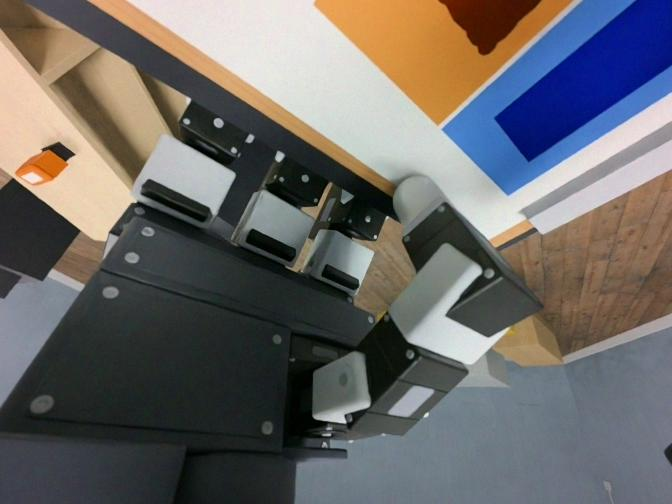

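Request:
move:
  arm1: {"target": [-0.0085, 0.5700, 1.0050, -0.0603, 0.9856, 0.1578, -0.00965], "speed": 0.03}
  cameras: ["arm1_cam_wrist"]

Scene clock: 313.47 s.
Joint torques (N m): arm1=[-1.67 -11.99 8.9 0.06 0.05 -0.05] | arm2=[0.03 -12.4 7.49 -0.13 0.02 0.06] | arm3=[0.62 -15.27 9.72 0.01 0.1 0.11]
Motor temperatures (°C): arm1=[24 27 37 24 24 26] | arm2=[26 24 36 27 24 23] | arm3=[26 29 33 24 24 24]
Heat: arm1: hottest joint3_rad 37 °C; arm2: hottest joint3_rad 36 °C; arm3: hottest joint3_rad 33 °C.
move: arm1 not_followed
Joint velocities: within noise
arm1.joint_positions: joint1_rad=-1.606 joint2_rad=+1.665 joint3_rad=+1.573 joint4_rad=-1.614 joint5_rad=-0.001 joint6_rad=-0.003 hand_index_mcp=+0.170 hand_index_abd=+0.003 hand_index_pip=-0.365 hand_index_dip=+0.700 hand_middle_mcp=+0.172 hand_middle_abd=+0.001 hand_middle_pip=-0.364 hand_middle_dip=+0.700 hand_ring_mcp=+0.217 hand_ring_abd=+0.001 hand_ring_pip=-0.408 hand_ring_dip=+0.700 hand_thumb_cmc=-0.568 hand_thumb_axl=+0.677 hand_thumb_mcp=+0.192 hand_thumb_ipl=-0.947 hand_current_limit=+0.750 hand_speed=-0.750
arm1.joint_status: not commanded
arm1.hand_state: goal,goal,goal,goal,goal,goal,goal,goal,goal,goal,goal,goal,goal,goal,goal,goal
arm1.index_mcp_current_ma: 3
arm1.index_abd_current_ma: 1
arm1.index_pip_current_ma: 7
arm1.index_dip_current_ma: 3
arm1.middle_mcp_current_ma: 5
arm1.middle_abd_current_ma: 0
arm1.middle_pip_current_ma: 8
arm1.middle_dip_current_ma: 3
arm1.ring_mcp_current_ma: 12
arm1.ring_abd_current_ma: 0
arm1.ring_pip_current_ma: 8
arm1.ring_dip_current_ma: 3
arm1.thumb_cmc_current_ma: 1
arm1.thumb_axl_current_ma: 0
arm1.thumb_mcp_current_ma: -12
arm1.thumb_ipl_current_ma: 3
arm1.hand_goal_index_mcp: 0.166
arm1.hand_goal_index_abd: 0.000
arm1.hand_goal_index_pip: -0.372
arm1.hand_goal_index_dip: 0.696
arm1.hand_goal_middle_mcp: 0.166
arm1.hand_goal_middle_abd: 0.000
arm1.hand_goal_middle_pip: -0.372
arm1.hand_goal_middle_dip: 0.696
arm1.hand_goal_ring_mcp: 0.206
arm1.hand_goal_ring_abd: 0.000
arm1.hand_goal_ring_pip: -0.416
arm1.hand_goal_ring_dip: 0.696
arm1.hand_goal_thumb_cmc: -0.570
arm1.hand_goal_thumb_axl: 0.678
arm1.hand_goal_thumb_mcp: 0.200
arm1.hand_goal_thumb_ipl: -0.950
arm1.hand: x=-0.0154 y=+0.5976 z=+0.9930 quat_wxyz=(-0.075, +0.985, +0.154, -0.012) (m; scene frame)
arm1.hand_target: x=-0.0154 y=+0.5976 z=+0.9930 quat_wxyz=(-0.075, +0.985, +0.154, -0.012) (m; scene frame)
arm1.hand_status: not_followed (0.031 m and 1.8 deg from the pose sent, 0.031 m and 1.8 deg at the start)
arm2.joint_positions: joint1_rad=-1.225 joint2_rad=+1.628 joint3_rad=+1.376 joint4_rad=-1.519 joint5_rad=-0.002 joint6_rad=+0.052 hand_index_mcp=+0.160 hand_index_abd=-0.001 hand_index_pip=-0.350 hand_index_dip=+0.706 hand_middle_mcp=+0.147 hand_middle_abd=+0.001 hand_middle_pip=-0.359 hand_middle_dip=+0.701 hand_ring_mcp=+0.160 hand_ring_abd=+0.001 hand_ring_pip=-0.409 hand_ring_dip=+0.700 hand_thumb_cmc=-0.569 hand_thumb_axl=+0.679 hand_thumb_mcp=-0.029 hand_thumb_ipl=-0.643 hand_current_limit=+0.750 hand_speed=-0.750
arm2.joint_status: not commanded
arm2.hand_state: blocked,goal,blocked,goal,blocked,goal,goal,goal,goal,goal,goal,goal,goal,goal,goal,goal
arm2.index_mcp_current_ma: 150
arm2.index_abd_current_ma: -2
arm2.index_pip_current_ma: 89
arm2.index_dip_current_ma: 37
arm2.middle_mcp_current_ma: 90
arm2.middle_abd_current_ma: 2
arm2.middle_pip_current_ma: 51
arm2.middle_dip_current_ma: 18
arm2.ring_mcp_current_ma: 59
arm2.ring_abd_current_ma: 2
arm2.ring_pip_current_ma: 26
arm2.ring_dip_current_ma: 14
arm2.thumb_cmc_current_ma: 4
arm2.thumb_axl_current_ma: 4
arm2.thumb_mcp_current_ma: 5
arm2.thumb_ipl_current_ma: -4
arm2.hand_goal_index_mcp: 0.126
arm2.hand_goal_index_abd: 0.000
arm2.hand_goal_index_pip: -0.372
arm2.hand_goal_index_dip: 0.696
arm2.hand_goal_middle_mcp: 0.126
arm2.hand_goal_middle_abd: 0.000
arm2.hand_goal_middle_pip: -0.372
arm2.hand_goal_middle_dip: 0.696
arm2.hand_goal_ring_mcp: 0.146
arm2.hand_goal_ring_abd: 0.000
arm2.hand_goal_ring_pip: -0.416
arm2.hand_goal_ring_dip: 0.696
arm2.hand_goal_thumb_cmc: -0.570
arm2.hand_goal_thumb_axl: 0.678
arm2.hand_goal_thumb_mcp: -0.030
arm2.hand_goal_thumb_ipl: -0.642
arm2.hand: x=+0.0532 y=+0.4961 z=+1.0093 quat_wxyz=(-0.018, +0.155, -0.983, +0.100) (m; scene frame)
arm2.hand_target: x=+0.0533 y=+0.4962 z=+1.0092 quat_wxyz=(-0.017, +0.155, -0.983, +0.100) (m; scene frame)
arm2.hand_status: not commanded
arm3: as last shown
pictures: arm1_cam_wrist
led back after a hold (arm1 arm): the arm was led back toward your command in small steps, so it may still be short of it.
pose unreachable (arm1 arm): on one or more control steps of this call this arm could not follow its commanded pose, so it was not sent that pose on those steps. On the call's last step it was still not sent that pose. It may still have moved: this result reports where it is.
cause: moving toward the commanded pose would bring a part of the arm too close to another arm (the arm2 arm, at the place that arm is still heading or pushing toward).
Images, in order (width x height): arm1_cam_wrist 672x504.

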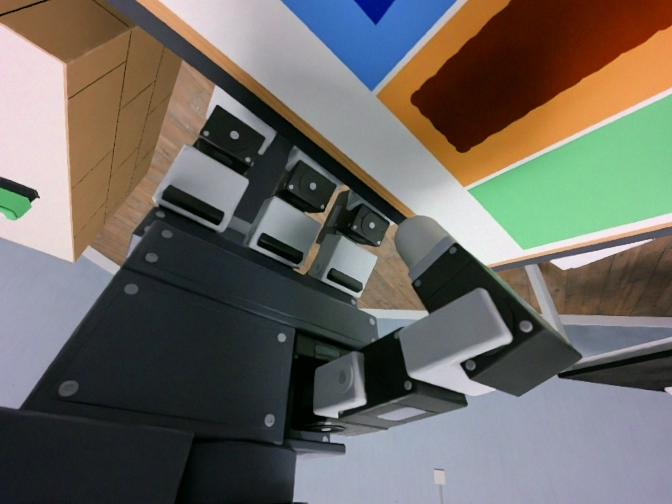

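Request:
move:
  arm1: {"joints": {"joint4_rad": -1.545}, "min_time_s": 1.5}
  cameras: ["arm1_cam_wrist"]

Scene clock: 315.43 s.
Joint torques (N m): arm1=[-1.61 -12.1 8.98 1.16 0.05 -0.06] | arm2=[0.03 -12.4 7.75 -0.13 0.02 0.05] | arm3=[0.67 -15.21 9.7 -0.01 0.1 0.11]
Motor temperatures (°C): arm1=[24 27 37 24 24 26] | arm2=[26 24 36 27 24 23] | arm3=[26 29 33 24 24 24]
Heat: arm1: hottest joint3_rad 37 °C; arm2: hottest joint3_rad 36 °C; arm3: hottest joint3_rad 33 °C.
move: arm1 done
Joint velocities: within noise
arm1.joint_positions: joint1_rad=-1.606 joint2_rad=+1.665 joint3_rad=+1.573 joint4_rad=-1.566 joint5_rad=-0.001 joint6_rad=-0.003 hand_index_mcp=+0.170 hand_index_abd=+0.003 hand_index_pip=-0.365 hand_index_dip=+0.700 hand_middle_mcp=+0.180 hand_middle_abd=+0.001 hand_middle_pip=-0.364 hand_middle_dip=+0.700 hand_ring_mcp=+0.217 hand_ring_abd=+0.001 hand_ring_pip=-0.408 hand_ring_dip=+0.700 hand_thumb_cmc=-0.568 hand_thumb_axl=+0.677 hand_thumb_mcp=+0.192 hand_thumb_ipl=-0.947 hand_current_limit=+0.750 hand_speed=-0.750
arm1.joint_status: all done
arm1.hand_state: goal,goal,goal,goal,goal,goal,goal,goal,goal,goal,goal,goal,goal,goal,goal,goal
arm1.index_mcp_current_ma: 3
arm1.index_abd_current_ma: 1
arm1.index_pip_current_ma: 7
arm1.index_dip_current_ma: 3
arm1.middle_mcp_current_ma: 18
arm1.middle_abd_current_ma: 0
arm1.middle_pip_current_ma: 8
arm1.middle_dip_current_ma: 3
arm1.ring_mcp_current_ma: 12
arm1.ring_abd_current_ma: 0
arm1.ring_pip_current_ma: 7
arm1.ring_dip_current_ma: 3
arm1.thumb_cmc_current_ma: 1
arm1.thumb_axl_current_ma: 0
arm1.thumb_mcp_current_ma: -12
arm1.thumb_ipl_current_ma: 3
arm1.hand_goal_index_mcp: 0.166
arm1.hand_goal_index_abd: 0.000
arm1.hand_goal_index_pip: -0.372
arm1.hand_goal_index_dip: 0.696
arm1.hand_goal_middle_mcp: 0.166
arm1.hand_goal_middle_abd: 0.000
arm1.hand_goal_middle_pip: -0.372
arm1.hand_goal_middle_dip: 0.696
arm1.hand_goal_ring_mcp: 0.206
arm1.hand_goal_ring_abd: 0.000
arm1.hand_goal_ring_pip: -0.416
arm1.hand_goal_ring_dip: 0.696
arm1.hand_goal_thumb_cmc: -0.570
arm1.hand_goal_thumb_axl: 0.678
arm1.hand_goal_thumb_mcp: 0.200
arm1.hand_goal_thumb_ipl: -0.950
arm1.hand: x=-0.0117 y=+0.5860 z=+0.9955 quat_wxyz=(-0.051, +0.987, +0.154, -0.009) (m; scene frame)
arm1.hand_target: x=-0.0101 y=+0.5809 z=+0.9968 quat_wxyz=(-0.041, +0.987, +0.154, -0.007) (m; scene frame)
arm1.hand_status: not commanded
arm2, arm3: as last shown
arm2.joint_positions: joint1_rad=-1.225 joint2_rad=+1.628 joint3_rad=+1.372 joint4_rad=-1.519 joint5_rad=-0.002 joint6_rad=+0.052 hand_index_mcp=+0.161 hand_index_abd=-0.001 hand_index_pip=-0.349 hand_index_dip=+0.706 hand_middle_mcp=+0.147 hand_middle_abd=+0.001 hand_middle_pip=-0.359 hand_middle_dip=+0.701 hand_ring_mcp=+0.160 hand_ring_abd=+0.001 hand_ring_pip=-0.409 hand_ring_dip=+0.700 hand_thumb_cmc=-0.569 hand_thumb_axl=+0.679 hand_thumb_mcp=-0.031 hand_thumb_ipl=-0.643 hand_current_limit=+0.750 hand_speed=-0.750
arm2.index_mcp_current_ma: 155
arm2.index_pip_current_ma: 90
arm2.index_dip_current_ma: 38
arm2.middle_mcp_current_ma: 91
arm2.ring_mcp_current_ma: 58
arm2.thumb_mcp_current_ma: -6
arm2.hand: x=+0.0537 y=+0.4948 z=+1.0077 quat_wxyz=(-0.018, +0.155, -0.983, +0.102) (m; scene frame)
arm2.hand_target: x=+0.0534 y=+0.4961 z=+1.0091 quat_wxyz=(-0.017, +0.155, -0.983, +0.100) (m; scene frame)
pictures: arm1_cam_wrist
Images, in order (width x height): arm1_cam_wrist 672x504.

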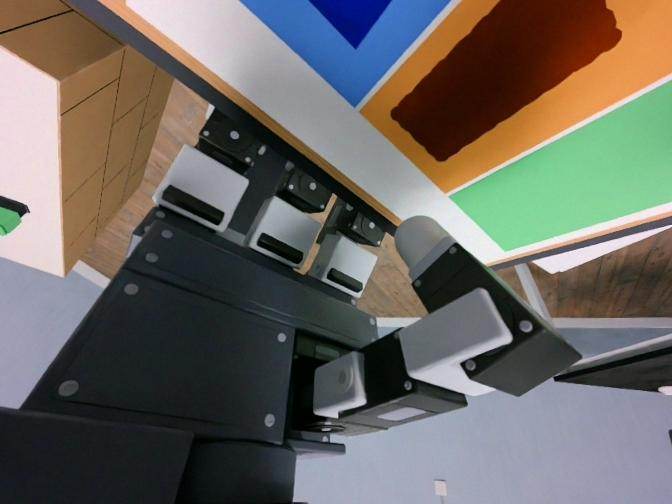

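Request:
move:
  arm1: {"joints": {"hand_thumb_ipl": -0.47}}

Request:
move:
  arm1: {"joints": {"hand_thumb_mcp": 0.05, "hand_index_mcp": 0.14, "hand_middle_mcp": 0.14, "hand_ring_mcp": 0.18}}
  cameras: ["arm1_cam_wrist"]

Scene clock: 318.17 s.
Joint torques (N m): arm1=[-1.55 -12.04 8.99 1.17 0.05 -0.06] | arm2=[0.03 -12.4 7.75 -0.13 0.02 0.07] | arm3=[0.67 -15.21 9.7 -0.01 0.11 0.11]
Motor temperatures (°C): arm1=[24 27 37 24 24 26] | arm2=[26 24 36 27 24 23] | arm3=[26 29 33 24 24 24]
Heat: arm1: hottest joint3_rad 37 °C; arm2: hottest joint3_rad 36 °C; arm3: hottest joint3_rad 33 °C.
move: arm1 done
Joint velocities: within noise
arm1.joint_positions: joint1_rad=-1.606 joint2_rad=+1.665 joint3_rad=+1.573 joint4_rad=-1.566 joint5_rad=-0.001 joint6_rad=-0.003 hand_index_mcp=+0.170 hand_index_abd=+0.003 hand_index_pip=-0.365 hand_index_dip=+0.700 hand_middle_mcp=+0.180 hand_middle_abd=+0.001 hand_middle_pip=-0.364 hand_middle_dip=+0.700 hand_ring_mcp=+0.217 hand_ring_abd=+0.001 hand_ring_pip=-0.408 hand_ring_dip=+0.700 hand_thumb_cmc=-0.568 hand_thumb_axl=+0.677 hand_thumb_mcp=+0.192 hand_thumb_ipl=-0.473 hand_current_limit=+0.750 hand_speed=-0.750
arm1.joint_status: all done
arm1.hand_state: goal,goal,goal,goal,goal,goal,goal,goal,goal,goal,goal,goal,goal,goal,goal,goal
arm1.index_mcp_current_ma: 3
arm1.index_abd_current_ma: 1
arm1.index_pip_current_ma: 7
arm1.index_dip_current_ma: 3
arm1.middle_mcp_current_ma: 18
arm1.middle_abd_current_ma: 0
arm1.middle_pip_current_ma: 8
arm1.middle_dip_current_ma: 3
arm1.ring_mcp_current_ma: 12
arm1.ring_abd_current_ma: 0
arm1.ring_pip_current_ma: 7
arm1.ring_dip_current_ma: 3
arm1.thumb_cmc_current_ma: 1
arm1.thumb_axl_current_ma: 0
arm1.thumb_mcp_current_ma: -12
arm1.thumb_ipl_current_ma: -3
arm1.hand_goal_index_mcp: 0.166
arm1.hand_goal_index_abd: 0.000
arm1.hand_goal_index_pip: -0.372
arm1.hand_goal_index_dip: 0.696
arm1.hand_goal_middle_mcp: 0.166
arm1.hand_goal_middle_abd: 0.000
arm1.hand_goal_middle_pip: -0.372
arm1.hand_goal_middle_dip: 0.696
arm1.hand_goal_ring_mcp: 0.206
arm1.hand_goal_ring_abd: 0.000
arm1.hand_goal_ring_pip: -0.416
arm1.hand_goal_ring_dip: 0.696
arm1.hand_goal_thumb_cmc: -0.570
arm1.hand_goal_thumb_axl: 0.678
arm1.hand_goal_thumb_mcp: 0.200
arm1.hand_goal_thumb_ipl: -0.470
arm1.hand: x=-0.0117 y=+0.5860 z=+0.9955 quat_wxyz=(-0.051, +0.987, +0.154, -0.009) (m; scene frame)
arm1.hand_target: x=-0.0101 y=+0.5809 z=+0.9968 quat_wxyz=(-0.041, +0.987, +0.154, -0.007) (m; scene frame)
arm1.hand_status: not commanded
arm2, arm3: as last shown
pictures: none

Scene clock: 318.83 s.
Joint torques (N m): arm1=[-1.55 -12.1 9.14 1.06 0.05 -0.06] | arm2=[0.09 -12.45 7.75 -0.13 0.02 0.06] | arm3=[0.67 -15.21 9.73 -0.01 0.11 0.11]
Motor temperatures (°C): arm1=[24 27 37 24 24 26] | arm2=[26 24 36 27 24 23] | arm3=[26 29 33 24 24 24]
Heat: arm1: hottest joint3_rad 37 °C; arm2: hottest joint3_rad 36 °C; arm3: hottest joint3_rad 33 °C.
move: arm1 off_target
Joint velocities: within noise
arm1.joint_positions: joint1_rad=-1.606 joint2_rad=+1.665 joint3_rad=+1.571 joint4_rad=-1.564 joint5_rad=-0.001 joint6_rad=-0.003 hand_index_mcp=+0.155 hand_index_abd=+0.003 hand_index_pip=-0.365 hand_index_dip=+0.700 hand_middle_mcp=+0.170 hand_middle_abd=+0.001 hand_middle_pip=-0.364 hand_middle_dip=+0.700 hand_ring_mcp=+0.209 hand_ring_abd=+0.001 hand_ring_pip=-0.408 hand_ring_dip=+0.700 hand_thumb_cmc=-0.568 hand_thumb_axl=+0.677 hand_thumb_mcp=+0.049 hand_thumb_ipl=-0.473 hand_current_limit=+0.750 hand_speed=-0.750
arm1.joint_status: hand_middle_mcp off_target (ended at +0.170, target +0.140); hand_ring_mcp off_target (ended at +0.209, target +0.180); the others done
arm1.hand_state: goal,goal,goal,goal,blocked,goal,goal,goal,blocked,goal,goal,goal,goal,goal,goal,goal
arm1.index_mcp_current_ma: 20
arm1.index_abd_current_ma: 1
arm1.index_pip_current_ma: 7
arm1.index_dip_current_ma: 3
arm1.middle_mcp_current_ma: 55
arm1.middle_abd_current_ma: 0
arm1.middle_pip_current_ma: 8
arm1.middle_dip_current_ma: 3
arm1.ring_mcp_current_ma: 53
arm1.ring_abd_current_ma: 0
arm1.ring_pip_current_ma: 7
arm1.ring_dip_current_ma: 3
arm1.thumb_cmc_current_ma: 1
arm1.thumb_axl_current_ma: 0
arm1.thumb_mcp_current_ma: -1
arm1.thumb_ipl_current_ma: -2
arm1.hand_goal_index_mcp: 0.140
arm1.hand_goal_index_abd: 0.000
arm1.hand_goal_index_pip: -0.372
arm1.hand_goal_index_dip: 0.696
arm1.hand_goal_middle_mcp: 0.140
arm1.hand_goal_middle_abd: 0.000
arm1.hand_goal_middle_pip: -0.372
arm1.hand_goal_middle_dip: 0.696
arm1.hand_goal_ring_mcp: 0.180
arm1.hand_goal_ring_abd: 0.000
arm1.hand_goal_ring_pip: -0.416
arm1.hand_goal_ring_dip: 0.696
arm1.hand_goal_thumb_cmc: -0.570
arm1.hand_goal_thumb_axl: 0.678
arm1.hand_goal_thumb_mcp: 0.050
arm1.hand_goal_thumb_ipl: -0.470
arm1.hand: x=-0.0117 y=+0.5859 z=+0.9948 quat_wxyz=(-0.051, +0.987, +0.154, -0.009) (m; scene frame)
arm1.hand_target: x=-0.0101 y=+0.5808 z=+0.9968 quat_wxyz=(-0.041, +0.987, +0.154, -0.007) (m; scene frame)
arm1.hand_status: not commanded
arm2, arm3: as last shown
arm2.joint_positions: joint1_rad=-1.225 joint2_rad=+1.628 joint3_rad=+1.372 joint4_rad=-1.519 joint5_rad=-0.002 joint6_rad=+0.052 hand_index_mcp=+0.161 hand_index_abd=-0.001 hand_index_pip=-0.351 hand_index_dip=+0.706 hand_middle_mcp=+0.147 hand_middle_abd=+0.001 hand_middle_pip=-0.359 hand_middle_dip=+0.701 hand_ring_mcp=+0.160 hand_ring_abd=+0.001 hand_ring_pip=-0.409 hand_ring_dip=+0.700 hand_thumb_cmc=-0.569 hand_thumb_axl=+0.679 hand_thumb_mcp=-0.032 hand_thumb_ipl=-0.643 hand_current_limit=+0.750 hand_speed=-0.750
arm2.index_pip_current_ma: 85
arm2.index_dip_current_ma: 37
pictures: arm1_cam_wrist
Images, in order (width x height): arm1_cam_wrist 672x504.

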